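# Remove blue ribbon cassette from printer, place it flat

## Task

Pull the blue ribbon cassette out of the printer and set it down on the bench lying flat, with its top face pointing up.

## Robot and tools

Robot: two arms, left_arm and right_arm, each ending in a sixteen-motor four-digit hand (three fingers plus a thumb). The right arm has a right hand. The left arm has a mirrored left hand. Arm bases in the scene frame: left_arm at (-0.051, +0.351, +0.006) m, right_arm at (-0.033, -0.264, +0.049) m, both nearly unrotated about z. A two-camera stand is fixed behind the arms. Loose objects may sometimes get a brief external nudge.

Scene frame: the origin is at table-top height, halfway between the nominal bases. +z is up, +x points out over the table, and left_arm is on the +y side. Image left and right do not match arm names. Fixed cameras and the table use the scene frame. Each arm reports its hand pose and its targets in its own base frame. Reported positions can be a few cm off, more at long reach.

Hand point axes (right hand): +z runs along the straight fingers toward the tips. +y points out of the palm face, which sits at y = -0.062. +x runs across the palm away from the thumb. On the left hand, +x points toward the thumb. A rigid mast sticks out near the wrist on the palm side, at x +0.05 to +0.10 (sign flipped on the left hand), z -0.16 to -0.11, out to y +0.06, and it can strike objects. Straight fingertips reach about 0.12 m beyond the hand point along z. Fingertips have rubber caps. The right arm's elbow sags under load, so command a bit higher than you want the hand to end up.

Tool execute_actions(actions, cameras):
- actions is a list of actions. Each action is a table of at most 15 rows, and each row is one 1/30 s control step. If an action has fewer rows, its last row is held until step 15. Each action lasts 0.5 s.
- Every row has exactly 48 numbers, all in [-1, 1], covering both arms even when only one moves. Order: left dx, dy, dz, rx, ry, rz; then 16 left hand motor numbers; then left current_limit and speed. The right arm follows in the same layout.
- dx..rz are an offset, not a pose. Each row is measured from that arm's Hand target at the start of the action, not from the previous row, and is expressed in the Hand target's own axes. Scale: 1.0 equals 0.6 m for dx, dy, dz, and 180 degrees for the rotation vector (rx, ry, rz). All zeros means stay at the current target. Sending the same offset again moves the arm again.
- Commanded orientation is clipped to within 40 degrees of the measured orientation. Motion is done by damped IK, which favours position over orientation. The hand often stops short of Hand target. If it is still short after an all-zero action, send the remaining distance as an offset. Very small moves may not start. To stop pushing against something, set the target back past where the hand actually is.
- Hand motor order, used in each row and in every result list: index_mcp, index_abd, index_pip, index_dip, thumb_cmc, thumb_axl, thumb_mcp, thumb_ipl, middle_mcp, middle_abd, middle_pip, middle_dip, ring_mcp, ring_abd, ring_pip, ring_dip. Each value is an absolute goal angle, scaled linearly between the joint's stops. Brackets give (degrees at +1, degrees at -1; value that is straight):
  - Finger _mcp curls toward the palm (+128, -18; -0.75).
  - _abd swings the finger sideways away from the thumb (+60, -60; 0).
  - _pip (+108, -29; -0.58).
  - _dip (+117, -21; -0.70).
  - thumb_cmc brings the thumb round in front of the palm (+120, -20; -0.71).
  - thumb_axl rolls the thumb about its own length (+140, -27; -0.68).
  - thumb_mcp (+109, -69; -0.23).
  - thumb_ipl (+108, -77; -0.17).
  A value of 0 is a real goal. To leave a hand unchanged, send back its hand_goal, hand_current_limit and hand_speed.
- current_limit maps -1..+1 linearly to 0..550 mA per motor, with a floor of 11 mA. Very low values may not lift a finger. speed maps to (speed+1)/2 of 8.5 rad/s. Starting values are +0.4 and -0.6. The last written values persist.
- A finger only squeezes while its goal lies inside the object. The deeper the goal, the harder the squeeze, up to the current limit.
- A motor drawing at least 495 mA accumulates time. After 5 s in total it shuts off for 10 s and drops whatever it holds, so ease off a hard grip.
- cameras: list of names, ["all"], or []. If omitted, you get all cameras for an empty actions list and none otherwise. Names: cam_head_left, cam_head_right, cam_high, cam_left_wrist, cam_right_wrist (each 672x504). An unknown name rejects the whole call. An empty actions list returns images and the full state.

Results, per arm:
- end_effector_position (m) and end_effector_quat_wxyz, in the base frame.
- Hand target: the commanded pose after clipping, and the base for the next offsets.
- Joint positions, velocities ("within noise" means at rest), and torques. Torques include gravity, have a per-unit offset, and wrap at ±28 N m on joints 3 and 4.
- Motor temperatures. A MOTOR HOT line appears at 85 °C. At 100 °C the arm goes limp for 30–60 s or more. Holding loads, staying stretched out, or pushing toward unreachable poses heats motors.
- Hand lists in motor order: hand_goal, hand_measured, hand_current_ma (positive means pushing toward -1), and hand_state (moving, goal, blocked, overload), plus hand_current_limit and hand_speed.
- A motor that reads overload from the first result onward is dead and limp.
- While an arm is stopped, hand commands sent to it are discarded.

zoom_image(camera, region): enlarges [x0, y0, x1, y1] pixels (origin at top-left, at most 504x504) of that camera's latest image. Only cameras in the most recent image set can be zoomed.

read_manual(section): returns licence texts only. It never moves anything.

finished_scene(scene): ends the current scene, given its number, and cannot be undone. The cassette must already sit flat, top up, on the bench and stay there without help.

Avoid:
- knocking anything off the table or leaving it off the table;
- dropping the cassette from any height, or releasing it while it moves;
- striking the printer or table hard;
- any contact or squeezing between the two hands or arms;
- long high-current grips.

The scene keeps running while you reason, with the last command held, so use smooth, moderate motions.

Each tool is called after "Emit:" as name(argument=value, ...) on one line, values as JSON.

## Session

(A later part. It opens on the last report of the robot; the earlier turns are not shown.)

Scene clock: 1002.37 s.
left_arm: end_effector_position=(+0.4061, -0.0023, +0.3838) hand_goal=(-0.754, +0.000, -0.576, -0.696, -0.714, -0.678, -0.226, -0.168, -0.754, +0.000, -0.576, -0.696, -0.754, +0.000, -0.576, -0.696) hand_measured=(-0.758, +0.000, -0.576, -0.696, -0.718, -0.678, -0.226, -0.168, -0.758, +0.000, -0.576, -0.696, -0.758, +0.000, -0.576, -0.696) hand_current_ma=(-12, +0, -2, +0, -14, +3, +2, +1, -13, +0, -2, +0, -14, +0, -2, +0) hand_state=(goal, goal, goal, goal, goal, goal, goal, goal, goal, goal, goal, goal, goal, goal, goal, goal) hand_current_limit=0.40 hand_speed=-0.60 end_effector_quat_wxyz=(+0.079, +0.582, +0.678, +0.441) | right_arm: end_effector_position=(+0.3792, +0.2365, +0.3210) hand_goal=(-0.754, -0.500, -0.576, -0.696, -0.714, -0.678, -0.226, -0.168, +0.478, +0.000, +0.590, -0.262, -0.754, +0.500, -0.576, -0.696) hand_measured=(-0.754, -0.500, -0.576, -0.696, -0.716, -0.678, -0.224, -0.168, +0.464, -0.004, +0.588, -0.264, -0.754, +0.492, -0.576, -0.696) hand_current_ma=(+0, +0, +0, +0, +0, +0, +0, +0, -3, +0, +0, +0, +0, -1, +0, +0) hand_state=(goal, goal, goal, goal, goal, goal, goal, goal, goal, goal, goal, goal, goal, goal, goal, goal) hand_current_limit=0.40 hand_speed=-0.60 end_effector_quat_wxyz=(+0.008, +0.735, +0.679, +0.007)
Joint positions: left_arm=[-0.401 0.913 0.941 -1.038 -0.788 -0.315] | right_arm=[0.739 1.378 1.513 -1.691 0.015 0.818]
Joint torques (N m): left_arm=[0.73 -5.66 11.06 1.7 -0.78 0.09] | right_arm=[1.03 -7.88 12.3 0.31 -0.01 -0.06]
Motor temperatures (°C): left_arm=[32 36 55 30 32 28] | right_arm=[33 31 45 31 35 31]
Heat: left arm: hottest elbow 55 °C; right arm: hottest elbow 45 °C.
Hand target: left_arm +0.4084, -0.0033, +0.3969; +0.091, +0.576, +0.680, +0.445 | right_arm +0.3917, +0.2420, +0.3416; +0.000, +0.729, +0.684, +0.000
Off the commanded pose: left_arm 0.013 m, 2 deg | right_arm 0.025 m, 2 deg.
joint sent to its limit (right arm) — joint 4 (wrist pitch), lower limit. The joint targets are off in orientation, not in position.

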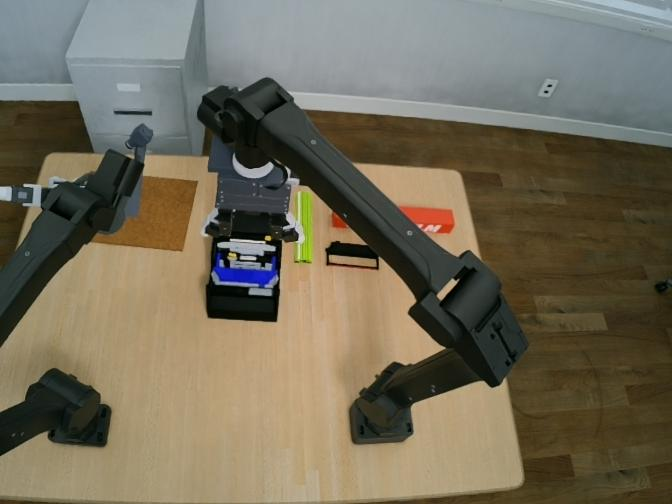

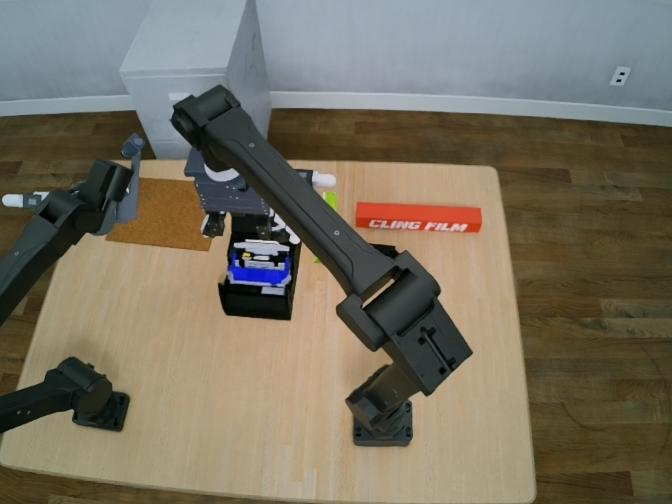

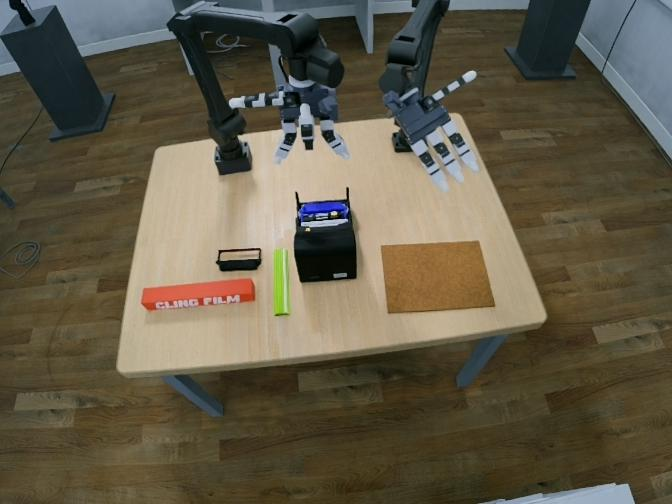

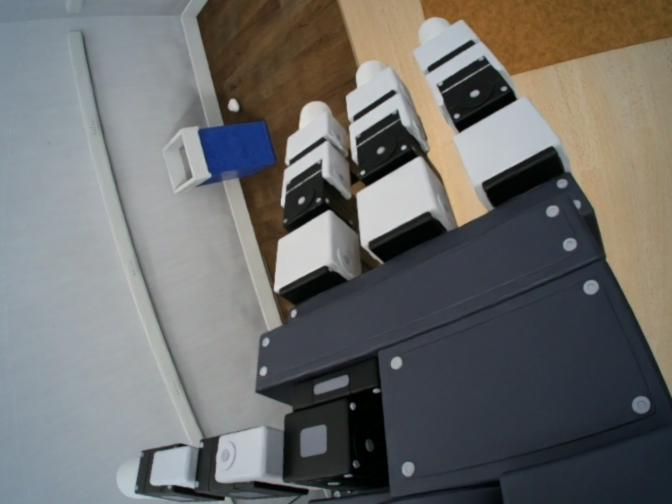

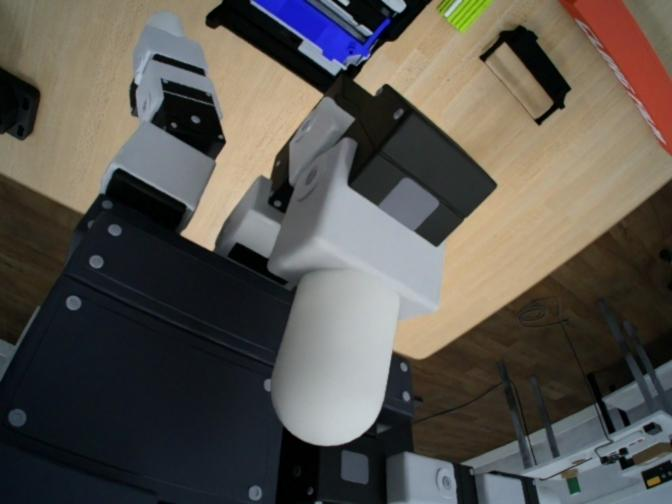

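Emit:
execute_actions(actions=[[[0,0,0,0,0,0,-0.754,0,-0.576,-0.696,-0.714,-0.678,-0.226,-0.168,-0.754,0,-0.576,-0.696,-0.754,0,-0.576,-0.696,0.4,-0.6,0.005,0.015,0.104,0,0,0,-0.754,-0.5,-0.576,-0.696,-0.714,-0.678,-0.226,-0.168,-1,0,-1,-1,-0.754,0.5,-0.576,-0.696,0.4,-0.6]],[[0,0,0,0,0,0,-0.754,0,-0.576,-0.696,-0.714,-0.678,-0.226,-0.168,-0.754,0,-0.576,-0.696,-0.754,0,-0.576,-0.696,0.4,-0.6,0.004,0.014,0.103,0,0,0,-0.754,-0.5,-0.576,-0.696,-0.714,-0.678,-0.226,-0.168,-1,0,-1,-1,-0.754,0.5,-0.576,-0.696,0.4,-0.6]]], cameras=["all"])

Scene clock: 1040.30 s.
left_arm: end_effector_position=(+0.4061, -0.0023, +0.3838) hand_goal=(-0.754, +0.000, -0.576, -0.696, -0.714, -0.678, -0.226, -0.168, -0.754, +0.000, -0.576, -0.696, -0.754, +0.000, -0.576, -0.696) hand_measured=(-0.758, +0.000, -0.576, -0.696, -0.718, -0.678, -0.226, -0.168, -0.758, +0.000, -0.576, -0.696, -0.758, +0.000, -0.576, -0.696) hand_current_ma=(-12, +0, -2, +0, -14, +3, +2, +1, -13, +0, -2, +0, -14, +0, -2, +0) hand_state=(goal, goal, goal, goal, goal, goal, goal, goal, goal, goal, goal, goal, goal, goal, goal, goal) hand_current_limit=0.40 hand_speed=-0.60 end_effector_quat_wxyz=(+0.079, +0.582, +0.678, +0.441) | right_arm: end_effector_position=(+0.4031, +0.2457, +0.2158) hand_goal=(-0.754, -0.500, -0.576, -0.696, -0.714, -0.678, -0.226, -0.168, -1.000, +0.000, -1.000, -1.000, -0.754, +0.500, -0.576, -0.696) hand_measured=(-0.754, -0.500, -0.576, -0.696, -0.716, -0.678, -0.224, -0.168, -0.988, -0.002, -0.992, -0.998, -0.754, +0.494, -0.576, -0.696) hand_current_ma=(+0, +0, +0, +0, +0, +0, +0, +0, +2, +0, +1, +0, +0, -1, +0, +0) hand_state=(goal, goal, goal, goal, goal, goal, goal, goal, goal, goal, goal, goal, goal, goal, goal, goal) hand_current_limit=0.40 hand_speed=-0.60 end_effector_quat_wxyz=(+0.001, +0.732, +0.682, -0.007)
Joint positions: left_arm=[-0.401 0.913 0.941 -1.038 -0.788 -0.315] | right_arm=[0.711 1.457 1.324 -1.451 0.002 0.782]
Joint torques (N m): left_arm=[0.73 -5.6 11.04 1.59 -0.78 0.08] | right_arm=[1.03 -9.47 8.43 0.9 -0.06 -0.05]
Motor temperatures (°C): left_arm=[32 36 55 30 32 28] | right_arm=[32 32 53 31 34 31]
Heat: left arm: hottest elbow 55 °C; right arm: hottest elbow 53 °C.
Hand target: left_arm +0.4084, -0.0033, +0.3969; +0.091, +0.576, +0.680, +0.445 | right_arm +0.4093, +0.2463, +0.2173; +0.000, +0.729, +0.684, +0.000
Off the commanded pose: left_arm 0.013 m, 2 deg | right_arm 0.007 m, 1 deg.

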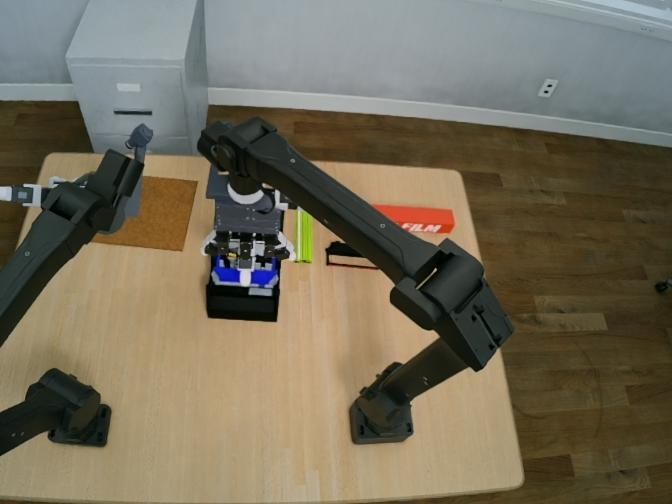

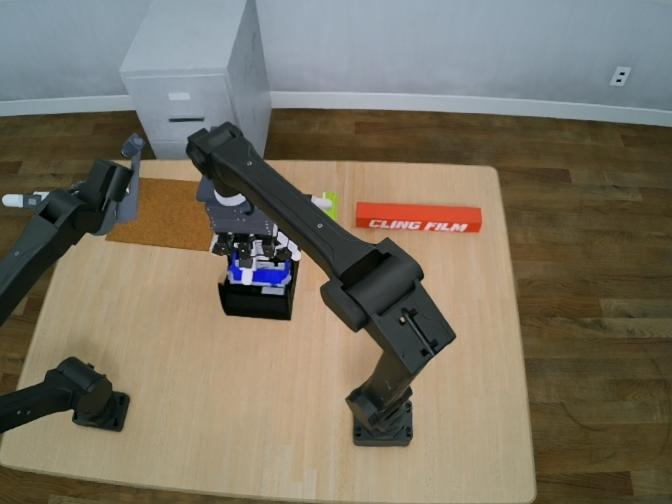

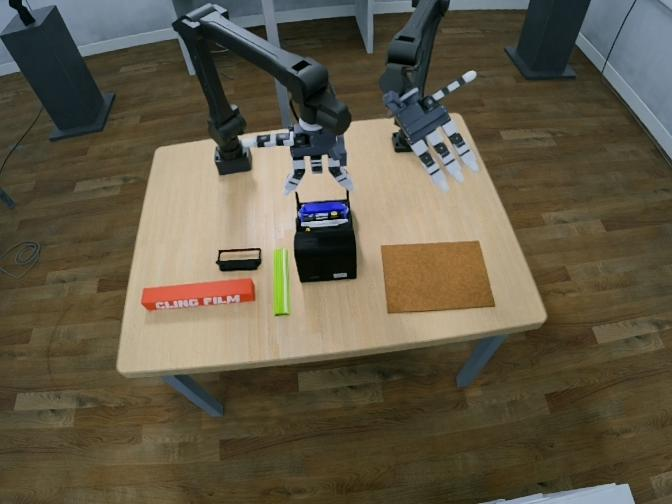

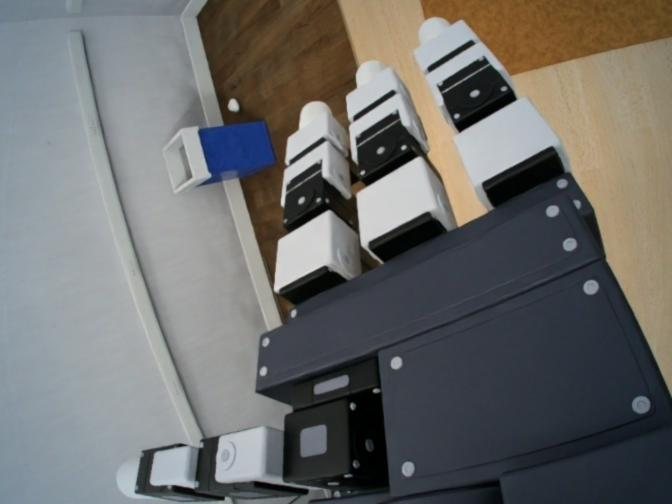

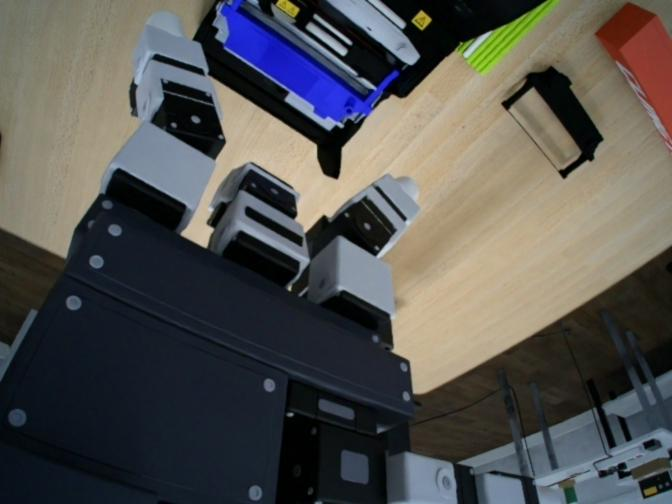

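Emit:
zoom_image(camera="cam_right_wrist", region=[180, 0, 440, 190])

Scaled by 1.938 from the camera's 672x504 image, which has a finer 960x720 frame.

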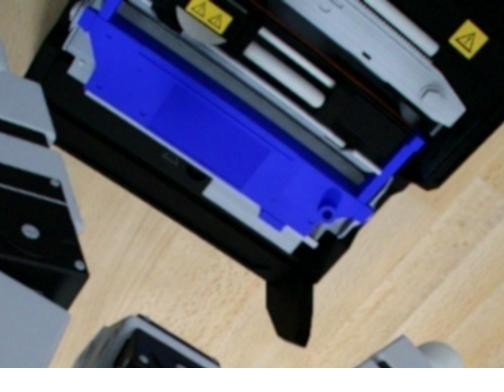

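Emit:
execute_actions(actions=[[[0,0,0,0,0,0,-0.754,0,-0.576,-0.696,-0.714,-0.678,-0.226,-0.168,-0.754,0,-0.576,-0.696,-0.754,0,-0.576,-0.696,0.4,-0.6,0.005,0,0.07,0,0,0,-0.754,-0.5,-0.576,-0.696,-0.714,-0.678,-0.226,-0.168,-1,0,-1,-1,-0.754,0.5,-0.576,-0.696,0.4,-0.6]]], cameras=["cam_right_wrist","cam_high","cam_head_left","cam_head_right"])

Emit:
zoom_image(camera="cam_right_wrist", region=[100, 0, 440, 255])

Emit:
zoom_image(camera="cam_high", region=[260, 130, 390, 260])

Emit:
zoom_image(camera="cam_head_right", region=[190, 170, 330, 330])

Scene clock: 1150.30 s.
left_arm: end_effector_position=(+0.4061, -0.0023, +0.3838) hand_goal=(-0.754, +0.000, -0.576, -0.696, -0.714, -0.678, -0.226, -0.168, -0.754, +0.000, -0.576, -0.696, -0.754, +0.000, -0.576, -0.696) hand_measured=(-0.758, +0.000, -0.576, -0.696, -0.718, -0.678, -0.226, -0.168, -0.758, +0.000, -0.576, -0.696, -0.758, +0.000, -0.576, -0.696) hand_current_ma=(-12, +0, -2, +0, -14, +3, +2, +1, -13, +0, -2, +0, -14, +0, -2, +0) hand_state=(goal, goal, goal, goal, goal, goal, goal, goal, goal, goal, goal, goal, goal, goal, goal, goal) hand_current_limit=0.40 hand_speed=-0.60 end_effector_quat_wxyz=(+0.079, +0.582, +0.678, +0.441) | right_arm: end_effector_position=(+0.4052, +0.2475, +0.1777) hand_goal=(-0.754, -0.500, -0.576, -0.696, -0.714, -0.678, -0.226, -0.168, -1.000, +0.000, -1.000, -1.000, -0.754, +0.500, -0.576, -0.696) hand_measured=(-0.754, -0.500, -0.576, -0.696, -0.716, -0.678, -0.224, -0.168, -0.990, -0.002, -0.994, -0.998, -0.754, +0.494, -0.576, -0.696) hand_current_ma=(+0, +0, +0, +0, +0, +0, +0, +0, +2, +0, +1, +0, +0, -1, +0, +0) hand_state=(goal, goal, goal, goal, goal, goal, goal, goal, goal, goal, goal, goal, goal, goal, goal, goal) hand_current_limit=0.40 hand_speed=-0.60 end_effector_quat_wxyz=(+0.001, +0.732, +0.682, -0.002)
Joint positions: left_arm=[-0.401 0.913 0.941 -1.038 -0.788 -0.315] | right_arm=[0.711 1.477 1.243 -1.341 0.002 0.782]
Joint torques (N m): left_arm=[0.79 -5.48 11.03 1.62 -0.77 0.07] | right_arm=[1.49 -9.41 8.1 0.9 -0.07 0]
Motor temperatures (°C): left_arm=[32 36 56 30 32 28] | right_arm=[32 33 48 31 34 31]
Heat: left arm: hottest elbow 56 °C; right arm: hottest elbow 48 °C.
Hand target: left_arm +0.4084, -0.0033, +0.3969; +0.091, +0.576, +0.680, +0.445 | right_arm +0.4095, +0.2493, +0.1753; +0.000, +0.729, +0.684, +0.000
Off the commanded pose: left_arm 0.013 m, 2 deg | right_arm 0.005 m, 0 deg.
Images, in order (width x height): cam_head_left 672x504, cam_head_right 672x504, cam_high 672x504, cam_right_wrist 672x504.

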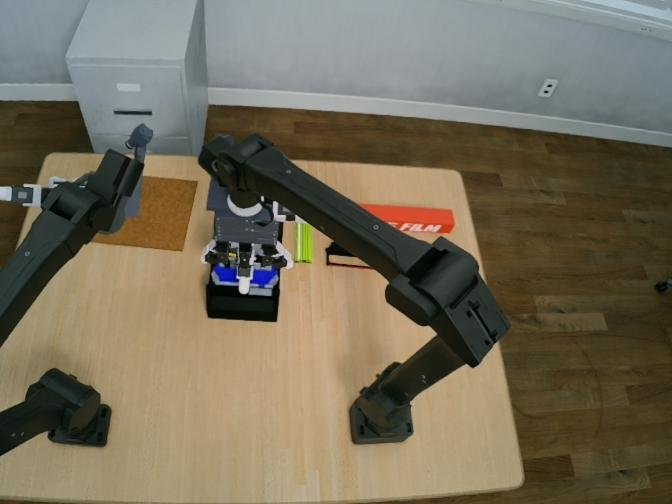

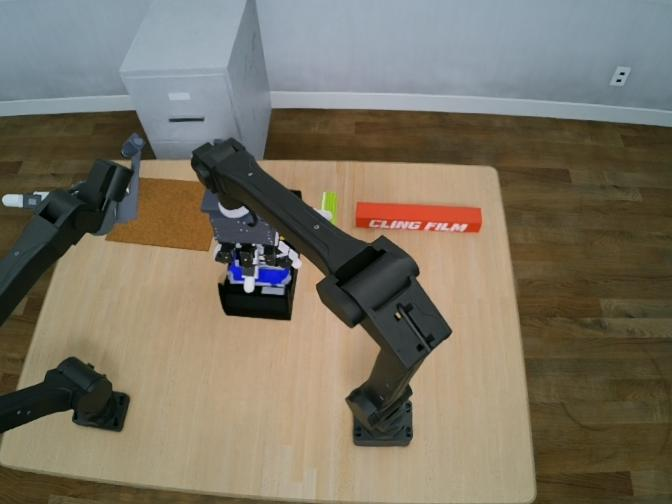

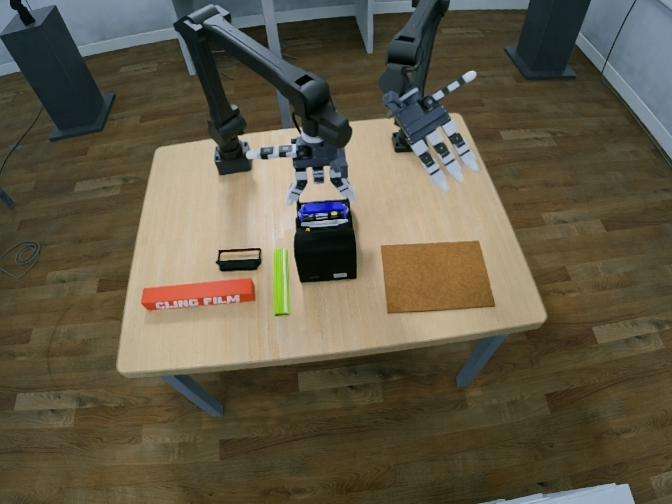

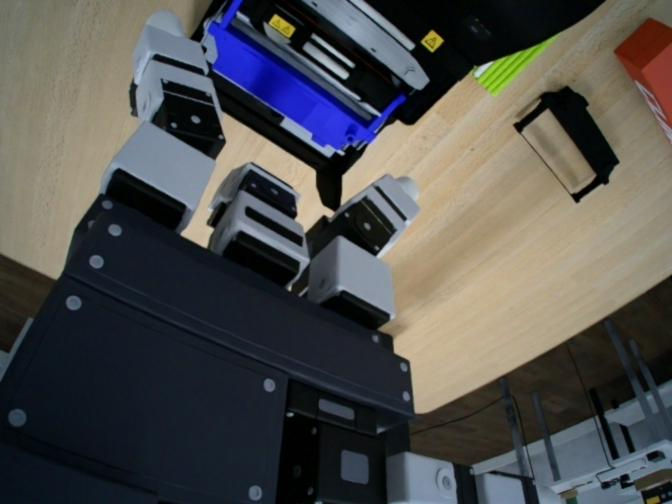

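Scaled by 1.482 from the camera's 672x504 image, which has a finer 960x720 frame.

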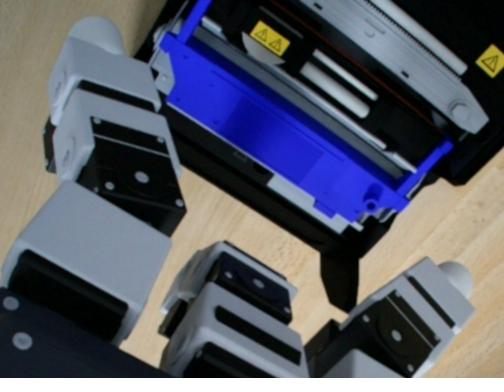

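Scaled by 3.877 from the camera's 672x504 image, which has a finer 960x720 frame.

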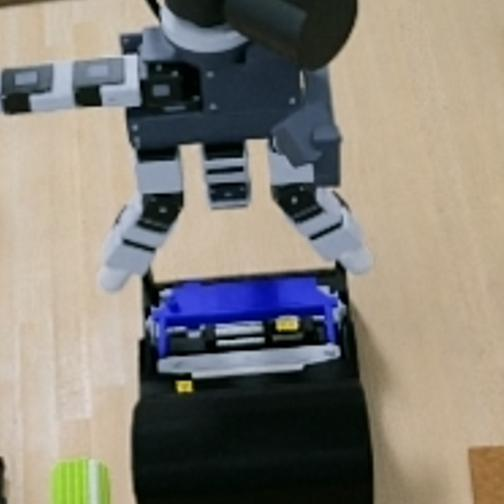

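Scaled by 3.150 from the camera's 672x504 image, which has a finer 960x720 frame.

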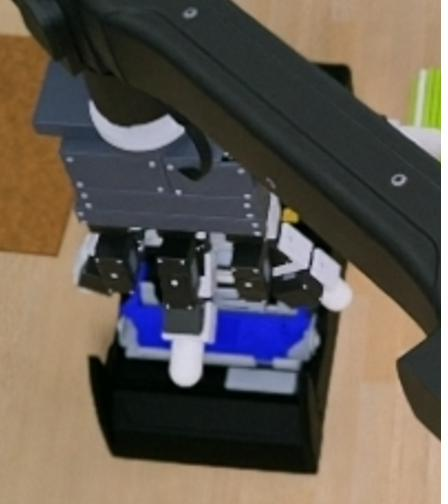

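Emit:
execute_actions(actions=[[[0,0,0,0,0,0,-0.754,0,-0.576,-0.696,-0.714,-0.678,-0.226,-0.168,-0.754,0,-0.576,-0.696,-0.754,0,-0.576,-0.696,0.4,-0.6,0.0117,0.006,0.005,0,0,0,-0.754,-0.6,-0.576,-0.696,-0.714,-0.678,-0.226,-0.168,-1,0,-1,-1,-0.754,0.6,-0.576,-0.696,0.4,-0.6]],[[0,0,0,0,0,0,-0.754,0,-0.576,-0.696,-0.714,-0.678,-0.226,-0.168,-0.754,0,-0.576,-0.696,-0.754,0,-0.576,-0.696,0.4,-0.6,0,0,0.038,0,0,0,-0.754,-0.6,-0.576,-0.696,-0.714,-0.678,-0.226,-0.168,-1,0,-1,-1,-0.754,0.6,-0.576,-0.696,0.4,-0.6]]], cameras=["cam_right_wrist","cam_high","cam_head_right"])

Emit:
zoom_image(camera="cam_right_wrist", region=[100, 0, 440, 255])

Emit:
zoom_image(camera="cam_high", region=[270, 150, 380, 250])

Emit:
zoom_image(camera="cam_head_right", region=[190, 220, 330, 330])

Scene clock: 1188.37 s.
left_arm: end_effector_position=(+0.4061, -0.0023, +0.3838) hand_goal=(-0.754, +0.000, -0.576, -0.696, -0.714, -0.678, -0.226, -0.168, -0.754, +0.000, -0.576, -0.696, -0.754, +0.000, -0.576, -0.696) hand_measured=(-0.758, +0.000, -0.576, -0.696, -0.718, -0.678, -0.226, -0.168, -0.758, +0.000, -0.576, -0.696, -0.758, +0.000, -0.576, -0.696) hand_current_ma=(-12, +0, -2, +0, -14, +3, +2, +1, -13, +0, -2, +0, -14, +0, -2, +0) hand_state=(goal, goal, goal, goal, goal, goal, goal, goal, goal, goal, goal, goal, goal, goal, goal, goal) hand_current_limit=0.40 hand_speed=-0.60 end_effector_quat_wxyz=(+0.079, +0.582, +0.678, +0.441) | right_arm: end_effector_position=(+0.4116, +0.2530, +0.1544) hand_goal=(-0.754, -0.600, -0.576, -0.696, -0.714, -0.678, -0.226, -0.168, -1.000, +0.000, -1.000, -1.000, -0.754, +0.600, -0.576, -0.696) hand_measured=(-0.754, -0.592, -0.576, -0.696, -0.716, -0.678, -0.224, -0.168, -0.990, -0.002, -0.994, -0.998, -0.754, +0.590, -0.576, -0.696) hand_current_ma=(+0, +1, +0, +0, +0, +0, +0, +0, +2, +0, +1, +0, +0, -1, +0, +0) hand_state=(goal, goal, goal, goal, goal, goal, goal, goal, goal, goal, goal, goal, goal, goal, goal, goal) hand_current_limit=0.40 hand_speed=-0.60 end_effector_quat_wxyz=(+0.001, +0.732, +0.682, +0.001)
Joint positions: left_arm=[-0.401 0.913 0.941 -1.038 -0.788 -0.315] | right_arm=[0.711 1.511 1.216 -1.275 0.002 0.782]
Joint torques (N m): left_arm=[0.67 -5.71 10.97 1.65 -0.79 0.09] | right_arm=[1.96 -9.17 7.83 0.91 -0.08 0.06]
Motor temperatures (°C): left_arm=[32 36 56 30 32 28] | right_arm=[32 32 48 31 33 31]
Heat: left arm: hottest elbow 56 °C; right arm: hottest elbow 48 °C.
Hand target: left_arm +0.4084, -0.0033, +0.3969; +0.091, +0.576, +0.680, +0.445 | right_arm +0.4135, +0.2561, +0.1495; +0.000, +0.729, +0.684, +0.000
Off the commanded pose: left_arm 0.013 m, 2 deg | right_arm 0.006 m, 0 deg.
Images, in order (width x height): cam_head_right 672x504, cam_high 672x504, cam_right_wrist 672x504.

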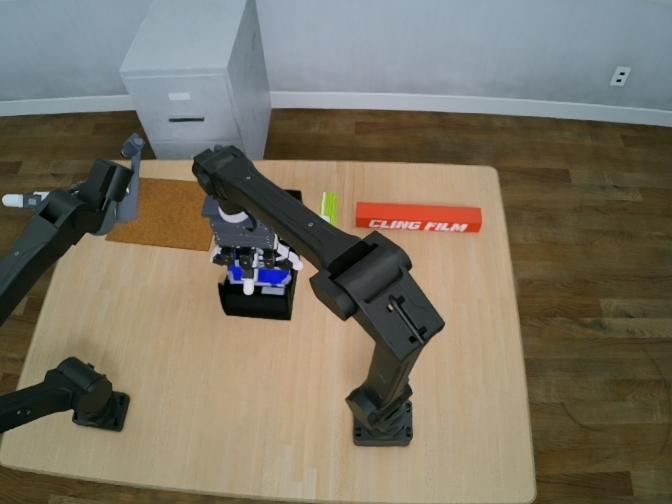

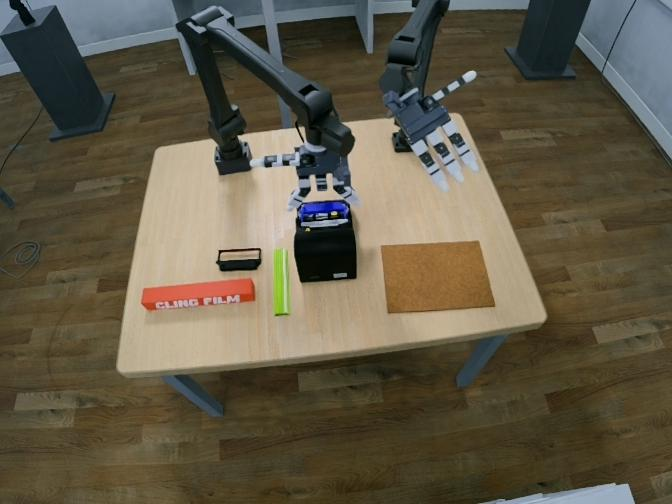

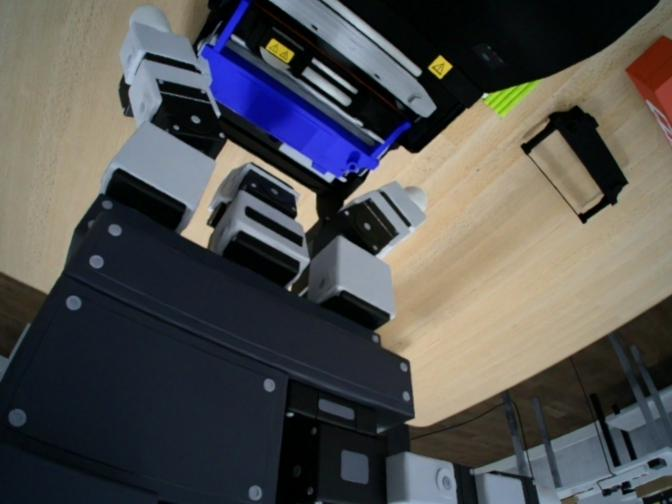

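Scaled by 1.482 from the camera's 672x504 image, which has a finer 960x720 frame.

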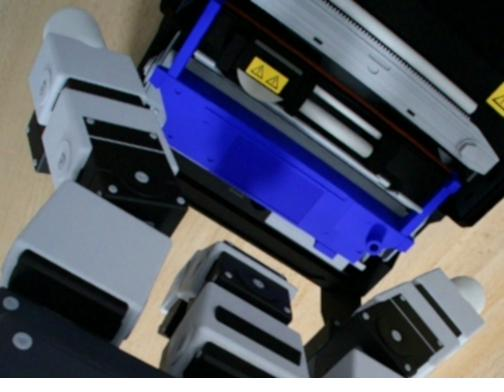

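Scaled by 4.582 from the camera's 672x504 image, which has a finer 960x720 frame.

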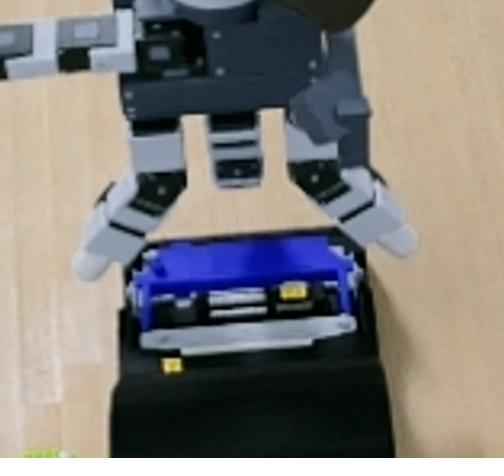

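Scaled by 3.600 from the camera's 672x504 image, which has a finer 960x720 frame.

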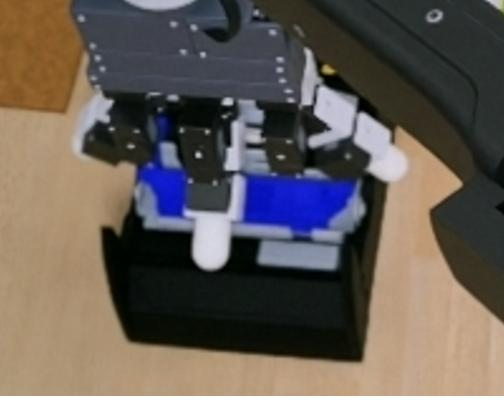

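Emit:
execute_actions(actions=[[[0,0,0,0,0,0,-0.754,0,-0.576,-0.696,-0.714,-0.678,-0.226,-0.168,-0.754,0,-0.576,-0.696,-0.754,0,-0.576,-0.696,0.4,-0.6,-0.0045,0,0.01,0,0,0.011,-0.754,-0.42,-0.576,-0.696,-0.714,-0.678,-0.226,-0.168,-1,0,-1,-1,-0.754,0.42,-0.576,-0.696,0.4,-0.8]]], cameras=["cam_right_wrist","cam_high","cam_head_right"])

Emit:
zoom_image(camera="cam_right_wrist", region=[120, 0, 440, 240])

Emit:
zoom_image(camera="cam_high", region=[280, 170, 370, 250])

Emit:
zoom_image(camera="cam_head_right", region=[200, 220, 320, 330])

Scene clock: 1231.97 s.
left_arm: end_effector_position=(+0.4061, -0.0023, +0.3838) hand_goal=(-0.754, +0.000, -0.576, -0.696, -0.714, -0.678, -0.226, -0.168, -0.754, +0.000, -0.576, -0.696, -0.754, +0.000, -0.576, -0.696) hand_measured=(-0.758, +0.000, -0.576, -0.696, -0.718, -0.678, -0.226, -0.168, -0.758, +0.000, -0.576, -0.696, -0.758, +0.000, -0.576, -0.696) hand_current_ma=(-12, +0, -2, +0, -14, +3, +2, +1, -13, +0, -2, +0, -14, +0, -2, +0) hand_state=(goal, goal, goal, goal, goal, goal, goal, goal, goal, goal, goal, goal, goal, goal, goal, goal) hand_current_limit=0.40 hand_speed=-0.60 end_effector_quat_wxyz=(+0.079, +0.582, +0.678, +0.441) | right_arm: end_effector_position=(+0.4124, +0.2531, +0.1506) hand_goal=(-0.754, -0.420, -0.576, -0.696, -0.714, -0.678, -0.226, -0.168, -1.000, +0.000, -1.000, -1.000, -0.754, +0.420, -0.576, -0.696) hand_measured=(-0.754, -0.422, -0.576, -0.696, -0.716, -0.678, -0.224, -0.168, -0.990, -0.002, -0.994, -0.998, -0.754, +0.422, -0.576, -0.696) hand_current_ma=(+0, +0, +0, +0, +0, +0, +0, +0, +2, +0, +1, +0, +0, +0, +0, +0) hand_state=(goal, goal, goal, goal, goal, goal, goal, goal, goal, goal, goal, goal, goal, goal, goal, goal) hand_current_limit=0.40 hand_speed=-0.80 end_effector_quat_wxyz=(+0.001, +0.735, +0.678, +0.003)
Joint positions: left_arm=[-0.401 0.913 0.941 -1.038 -0.788 -0.315] | right_arm=[0.711 1.514 1.209 -1.26 0.002 0.792]
Joint torques (N m): left_arm=[0.79 -5.66 11.03 1.63 -0.79 0.09] | right_arm=[1.9 -8.94 7.65 0.91 -0.08 0.3]
Motor temperatures (°C): left_arm=[32 36 56 30 32 28] | right_arm=[32 32 48 31 33 31]
Heat: left arm: hottest elbow 56 °C; right arm: hottest elbow 48 °C.
Hand target: left_arm +0.4084, -0.0033, +0.3969; +0.091, +0.576, +0.680, +0.445 | right_arm +0.4133, +0.2534, +0.1435; +0.000, +0.741, +0.671, +0.000
Off the commanded pose: left_arm 0.013 m, 2 deg | right_arm 0.007 m, 1 deg.
Images, in order (width x height): cam_head_right 672x504, cam_high 672x504, cam_right_wrist 672x504.

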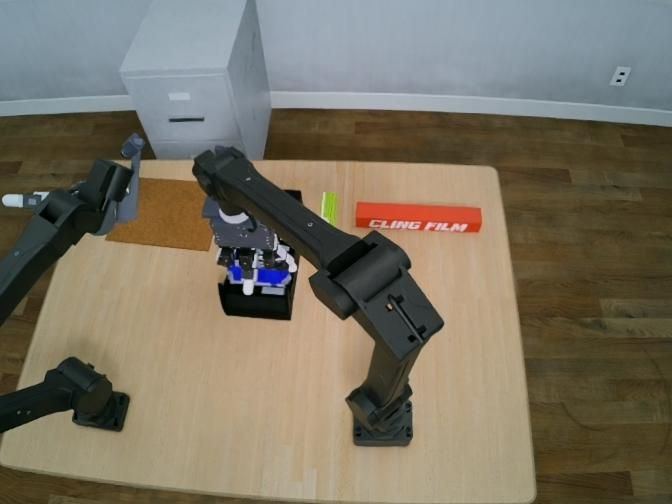

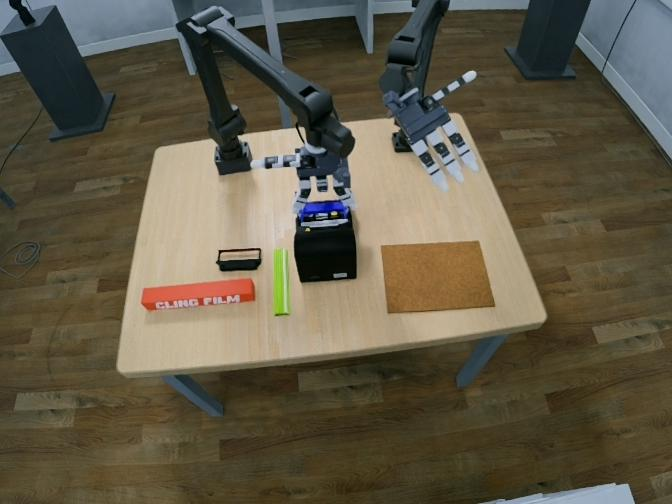

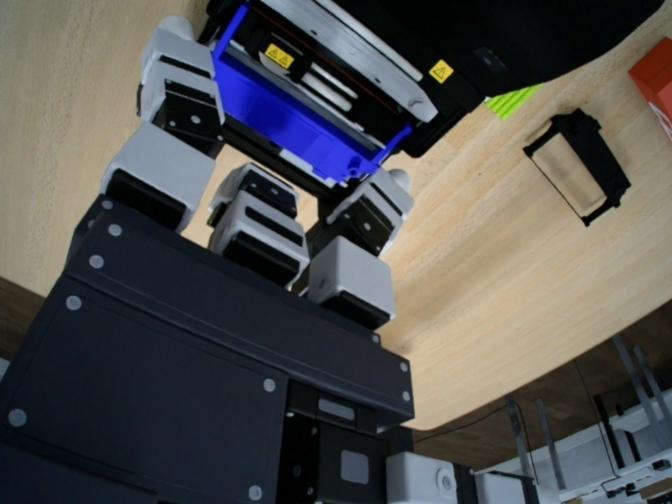

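Scaled by 1.575 from the camera's 672x504 image, which has a finer 960x720 frame.

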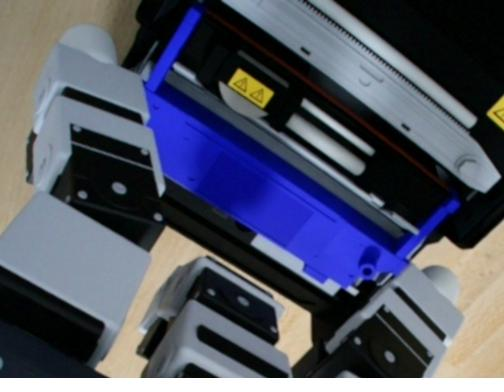

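Scaled by 5.600 from the camera's 672x504 image, which has a finer 960x720 frame.

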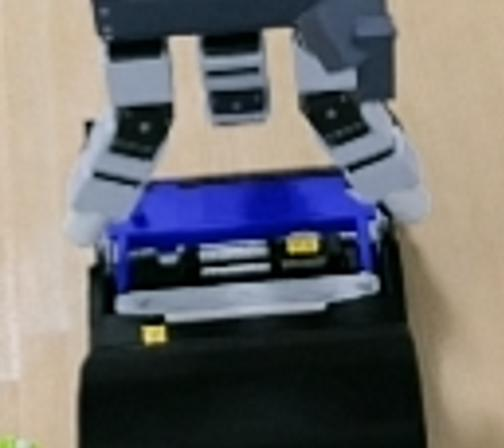

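Scaled by 4.200 from the camera's 672x504 image, which has a finer 960x720 frame.

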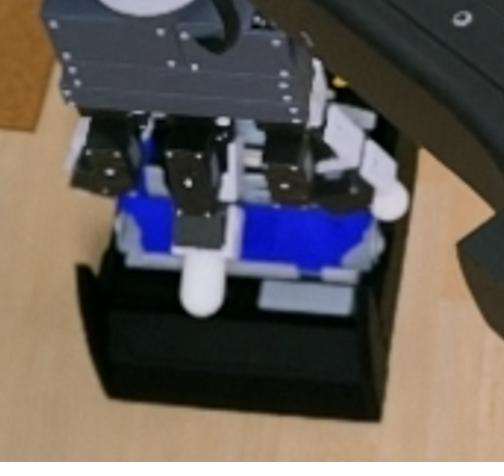

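Emit:
execute_actions(actions=[[[0,0,0,0,0,0,-0.754,0,-0.576,-0.696,-0.714,-0.678,-0.226,-0.168,-0.754,0,-0.576,-0.696,-0.754,0,-0.576,-0.696,0.4,-0.6,-0.005,0,0.0,0,0,0,-0.754,-0.42,-0.576,-0.696,-0.714,-0.678,-0.226,-0.168,-1,0,-1,-1,-0.754,0.42,-0.576,-0.696,0.4,-0.8]],[[0,0,0,0,0,0,-0.754,0,-0.576,-0.696,-0.714,-0.678,-0.226,-0.168,-0.754,0,-0.576,-0.696,-0.754,0,-0.576,-0.696,0.4,-0.6,0,0,0.0,0,0,0,-0.754,-0.33,-0.576,-0.696,-0.714,-0.678,-0.226,-0.168,-1,0,-1,-1,-0.754,0.33,-0.576,-0.696,0.2,-0.9]]], cameras=["cam_right_wrist","cam_high","cam_head_right"])

Emit:
zoom_image(camera="cam_right_wrist", region=[120, 0, 440, 240])

Emit:
zoom_image(camera="cam_high", region=[280, 170, 370, 250])

Scene clock: 1250.47 s.
left_arm: end_effector_position=(+0.4061, -0.0023, +0.3838) hand_goal=(-0.754, +0.000, -0.576, -0.696, -0.714, -0.678, -0.226, -0.168, -0.754, +0.000, -0.576, -0.696, -0.754, +0.000, -0.576, -0.696) hand_measured=(-0.758, +0.000, -0.576, -0.696, -0.718, -0.678, -0.226, -0.168, -0.758, +0.000, -0.576, -0.696, -0.758, +0.000, -0.576, -0.696) hand_current_ma=(-12, +0, -2, +0, -14, +3, +2, +1, -13, +0, -2, +0, -14, +0, -2, +0) hand_state=(goal, goal, goal, goal, goal, goal, goal, goal, goal, goal, goal, goal, goal, goal, goal, goal) hand_current_limit=0.40 hand_speed=-0.60 end_effector_quat_wxyz=(+0.079, +0.582, +0.678, +0.441) | right_arm: end_effector_position=(+0.4109, +0.2518, +0.1481) hand_goal=(-0.754, -0.330, -0.576, -0.696, -0.714, -0.678, -0.226, -0.168, -1.000, +0.000, -1.000, -1.000, -0.754, +0.330, -0.576, -0.696) hand_measured=(-0.754, -0.346, -0.576, -0.696, -0.716, -0.678, -0.224, -0.168, -0.990, -0.002, -0.994, -0.998, -0.754, +0.332, -0.576, -0.696) hand_current_ma=(+0, -3, +0, +0, +0, +0, +0, +0, +2, +0, +1, +0, +0, +0, +0, +0) hand_state=(goal, goal, goal, goal, goal, goal, goal, goal, goal, goal, goal, goal, goal, goal, goal, goal) hand_current_limit=0.20 hand_speed=-0.90 end_effector_quat_wxyz=(+0.001, +0.735, +0.678, +0.001)
Joint positions: left_arm=[-0.401 0.913 0.941 -1.038 -0.788 -0.315] | right_arm=[0.711 1.514 1.203 -1.258 0.002 0.792]
Joint torques (N m): left_arm=[0.85 -5.6 11.07 1.7 -0.77 0.07] | right_arm=[1.55 -9.41 7.64 0.9 -0.08 0.23]
Motor temperatures (°C): left_arm=[32 36 56 30 32 28] | right_arm=[32 32 47 31 33 31]
Heat: left arm: hottest elbow 56 °C; right arm: hottest elbow 47 °C.
Hand target: left_arm +0.4084, -0.0033, +0.3969; +0.091, +0.576, +0.680, +0.445 | right_arm +0.4131, +0.2504, +0.1435; +0.000, +0.741, +0.671, +0.000
Off the commanded pose: left_arm 0.013 m, 2 deg | right_arm 0.005 m, 1 deg.
Images, in order (width x height): cam_head_right 672x504, cam_high 672x504, cam_right_wrist 672x504.

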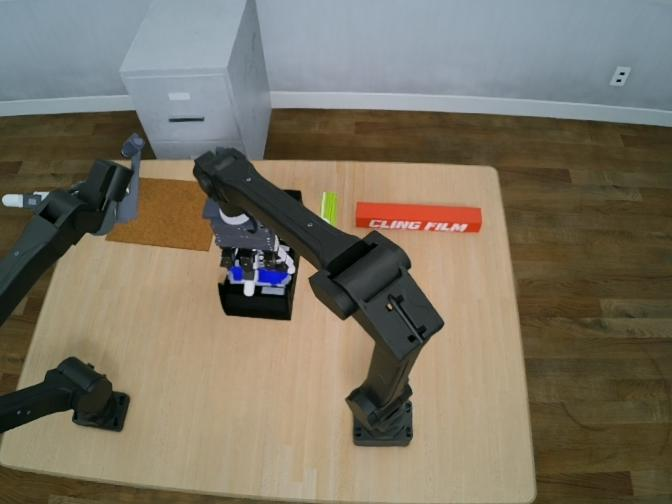

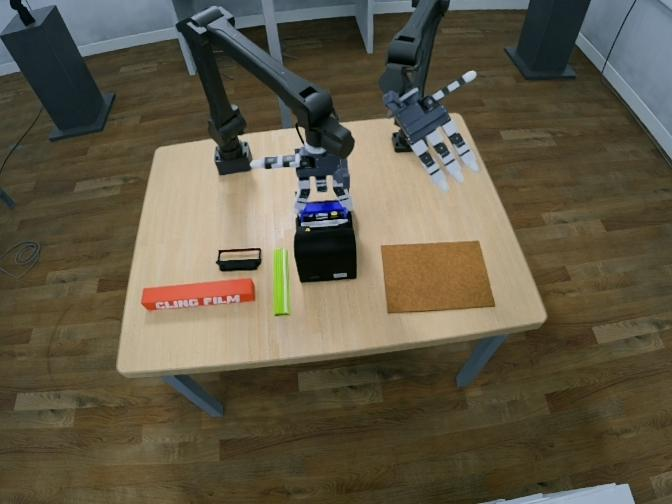

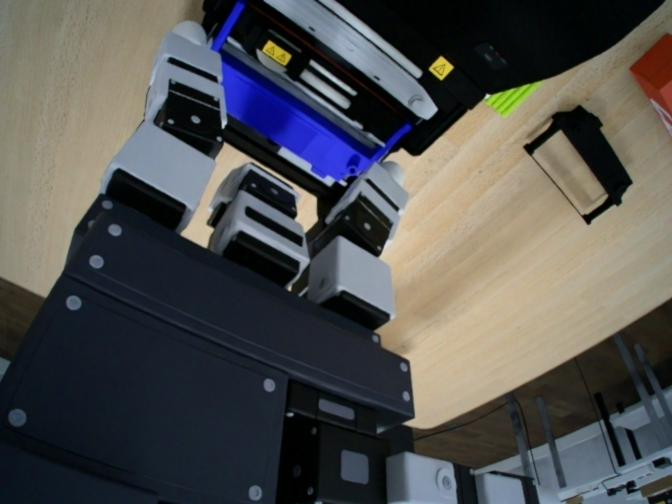

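Scaled by 1.575 from the camera's 672x504 image, which has a finer 960x720 frame.

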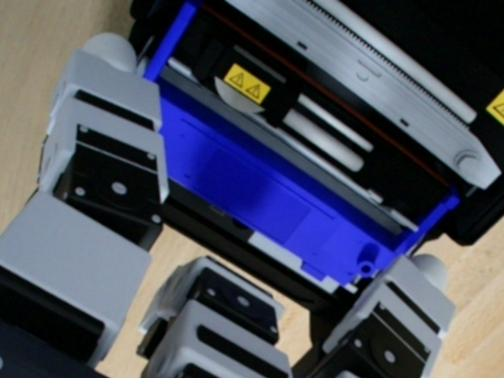

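Scaled by 5.600 from the camera's 672x504 image, which has a finer 960x720 frame.

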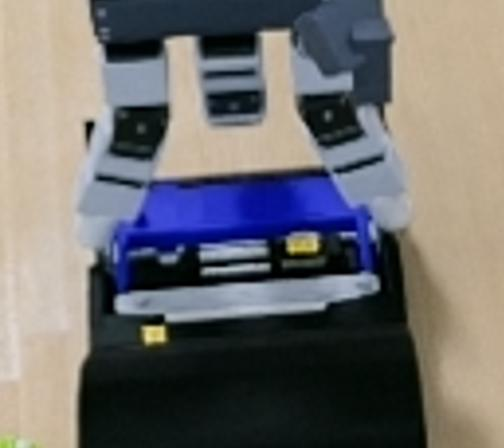

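Emit:
execute_actions(actions=[[[0,0,0,0,0,0,-0.754,0,-0.576,-0.696,-0.714,-0.678,-0.226,-0.168,-0.754,0,-0.576,-0.696,-0.754,0,-0.576,-0.696,0.4,-0.6,0,0,0.0,0,0,0,-0.754,-0.24,-0.576,-0.696,-0.714,-0.678,-0.226,-0.168,-1,0,-1,-1,-0.754,0.24,-0.576,-0.696,0.2,-0.9]]], cameras=["cam_right_wrist","cam_high","cam_head_right"])

Emit:
zoom_image(camera="cam_right_wrist", region=[120, 0, 440, 240])

Emit:
zoom_image(camera="cam_high", region=[280, 170, 370, 250])

Scene clock: 1262.77 s.
left_arm: end_effector_position=(+0.4061, -0.0023, +0.3838) hand_goal=(-0.754, +0.000, -0.576, -0.696, -0.714, -0.678, -0.226, -0.168, -0.754, +0.000, -0.576, -0.696, -0.754, +0.000, -0.576, -0.696) hand_measured=(-0.758, +0.000, -0.576, -0.696, -0.718, -0.678, -0.226, -0.168, -0.758, +0.000, -0.576, -0.696, -0.758, +0.000, -0.576, -0.696) hand_current_ma=(-12, +0, -2, +0, -14, +3, +2, +1, -13, +0, -2, +0, -14, +0, -2, +0) hand_state=(goal, goal, goal, goal, goal, goal, goal, goal, goal, goal, goal, goal, goal, goal, goal, goal) hand_current_limit=0.40 hand_speed=-0.60 end_effector_quat_wxyz=(+0.079, +0.582, +0.678, +0.441) | right_arm: end_effector_position=(+0.4110, +0.2518, +0.1482) hand_goal=(-0.754, -0.240, -0.576, -0.696, -0.714, -0.678, -0.226, -0.168, -1.000, +0.000, -1.000, -1.000, -0.754, +0.240, -0.576, -0.696) hand_measured=(-0.754, -0.322, -0.576, -0.696, -0.716, -0.678, -0.224, -0.168, -0.990, -0.002, -0.994, -0.998, -0.752, +0.302, -0.576, -0.696) hand_current_ma=(+0, -74, +0, +0, +0, +0, +0, +0, +2, +0, +1, +0, +0, +42, +0, +0) hand_state=(goal, blocked, goal, goal, goal, goal, goal, goal, goal, goal, goal, goal, goal, blocked, goal, goal) hand_current_limit=0.20 hand_speed=-0.90 end_effector_quat_wxyz=(+0.001, +0.735, +0.678, +0.001)
Joint positions: left_arm=[-0.401 0.913 0.941 -1.038 -0.788 -0.315] | right_arm=[0.711 1.514 1.203 -1.258 0.002 0.792]
Joint torques (N m): left_arm=[0.73 -5.54 11.06 1.65 -0.79 0.07] | right_arm=[1.49 -9.41 7.64 0.9 -0.08 0.23]
Motor temperatures (°C): left_arm=[32 36 56 30 32 28] | right_arm=[32 32 47 31 33 31]
Heat: left arm: hottest elbow 56 °C; right arm: hottest elbow 47 °C.
Hand target: left_arm +0.4084, -0.0033, +0.3969; +0.091, +0.576, +0.680, +0.445 | right_arm +0.4131, +0.2504, +0.1435; +0.000, +0.741, +0.671, +0.000
Off the commanded pose: left_arm 0.013 m, 2 deg | right_arm 0.005 m, 1 deg.
Images, in order (width x height): cam_head_right 672x504, cam_high 672x504, cam_right_wrist 672x504.

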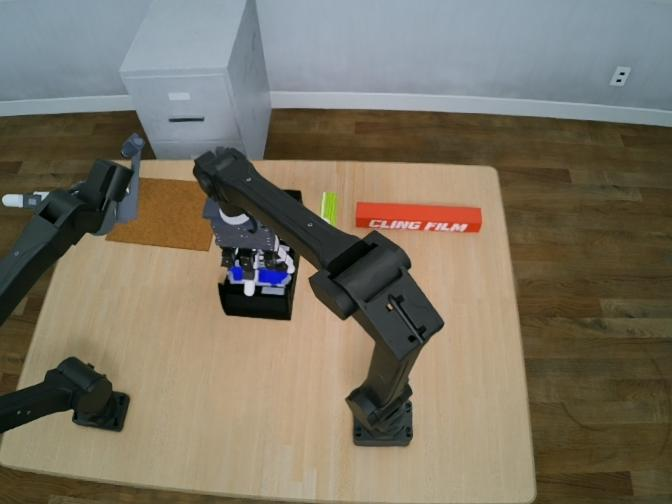

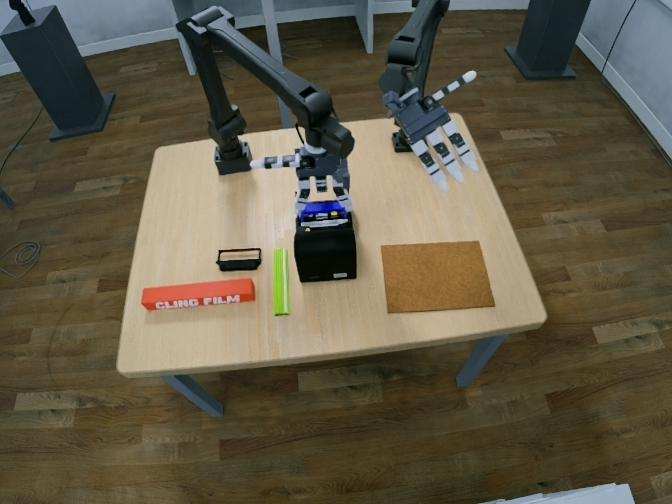

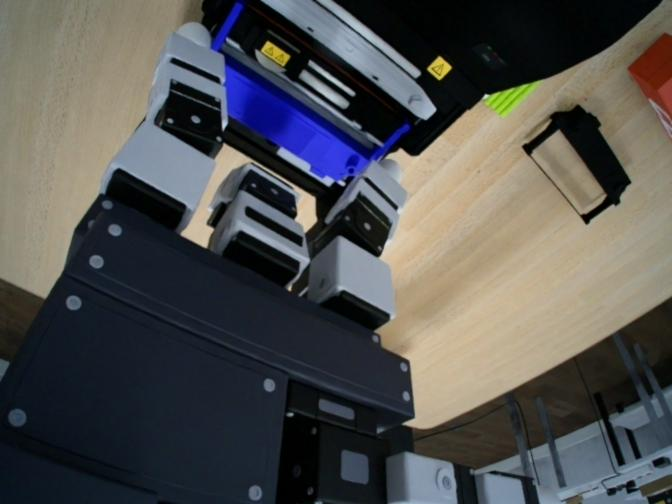

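Scaled by 1.575 from the camera's 672x504 image, which has a finer 960x720 frame.

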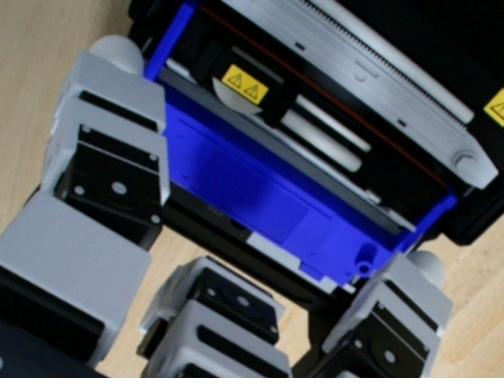

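Scaled by 5.600 from the camera's 672x504 image, which has a finer 960x720 frame.

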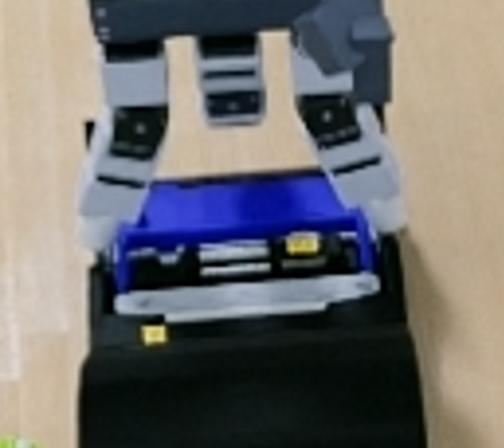

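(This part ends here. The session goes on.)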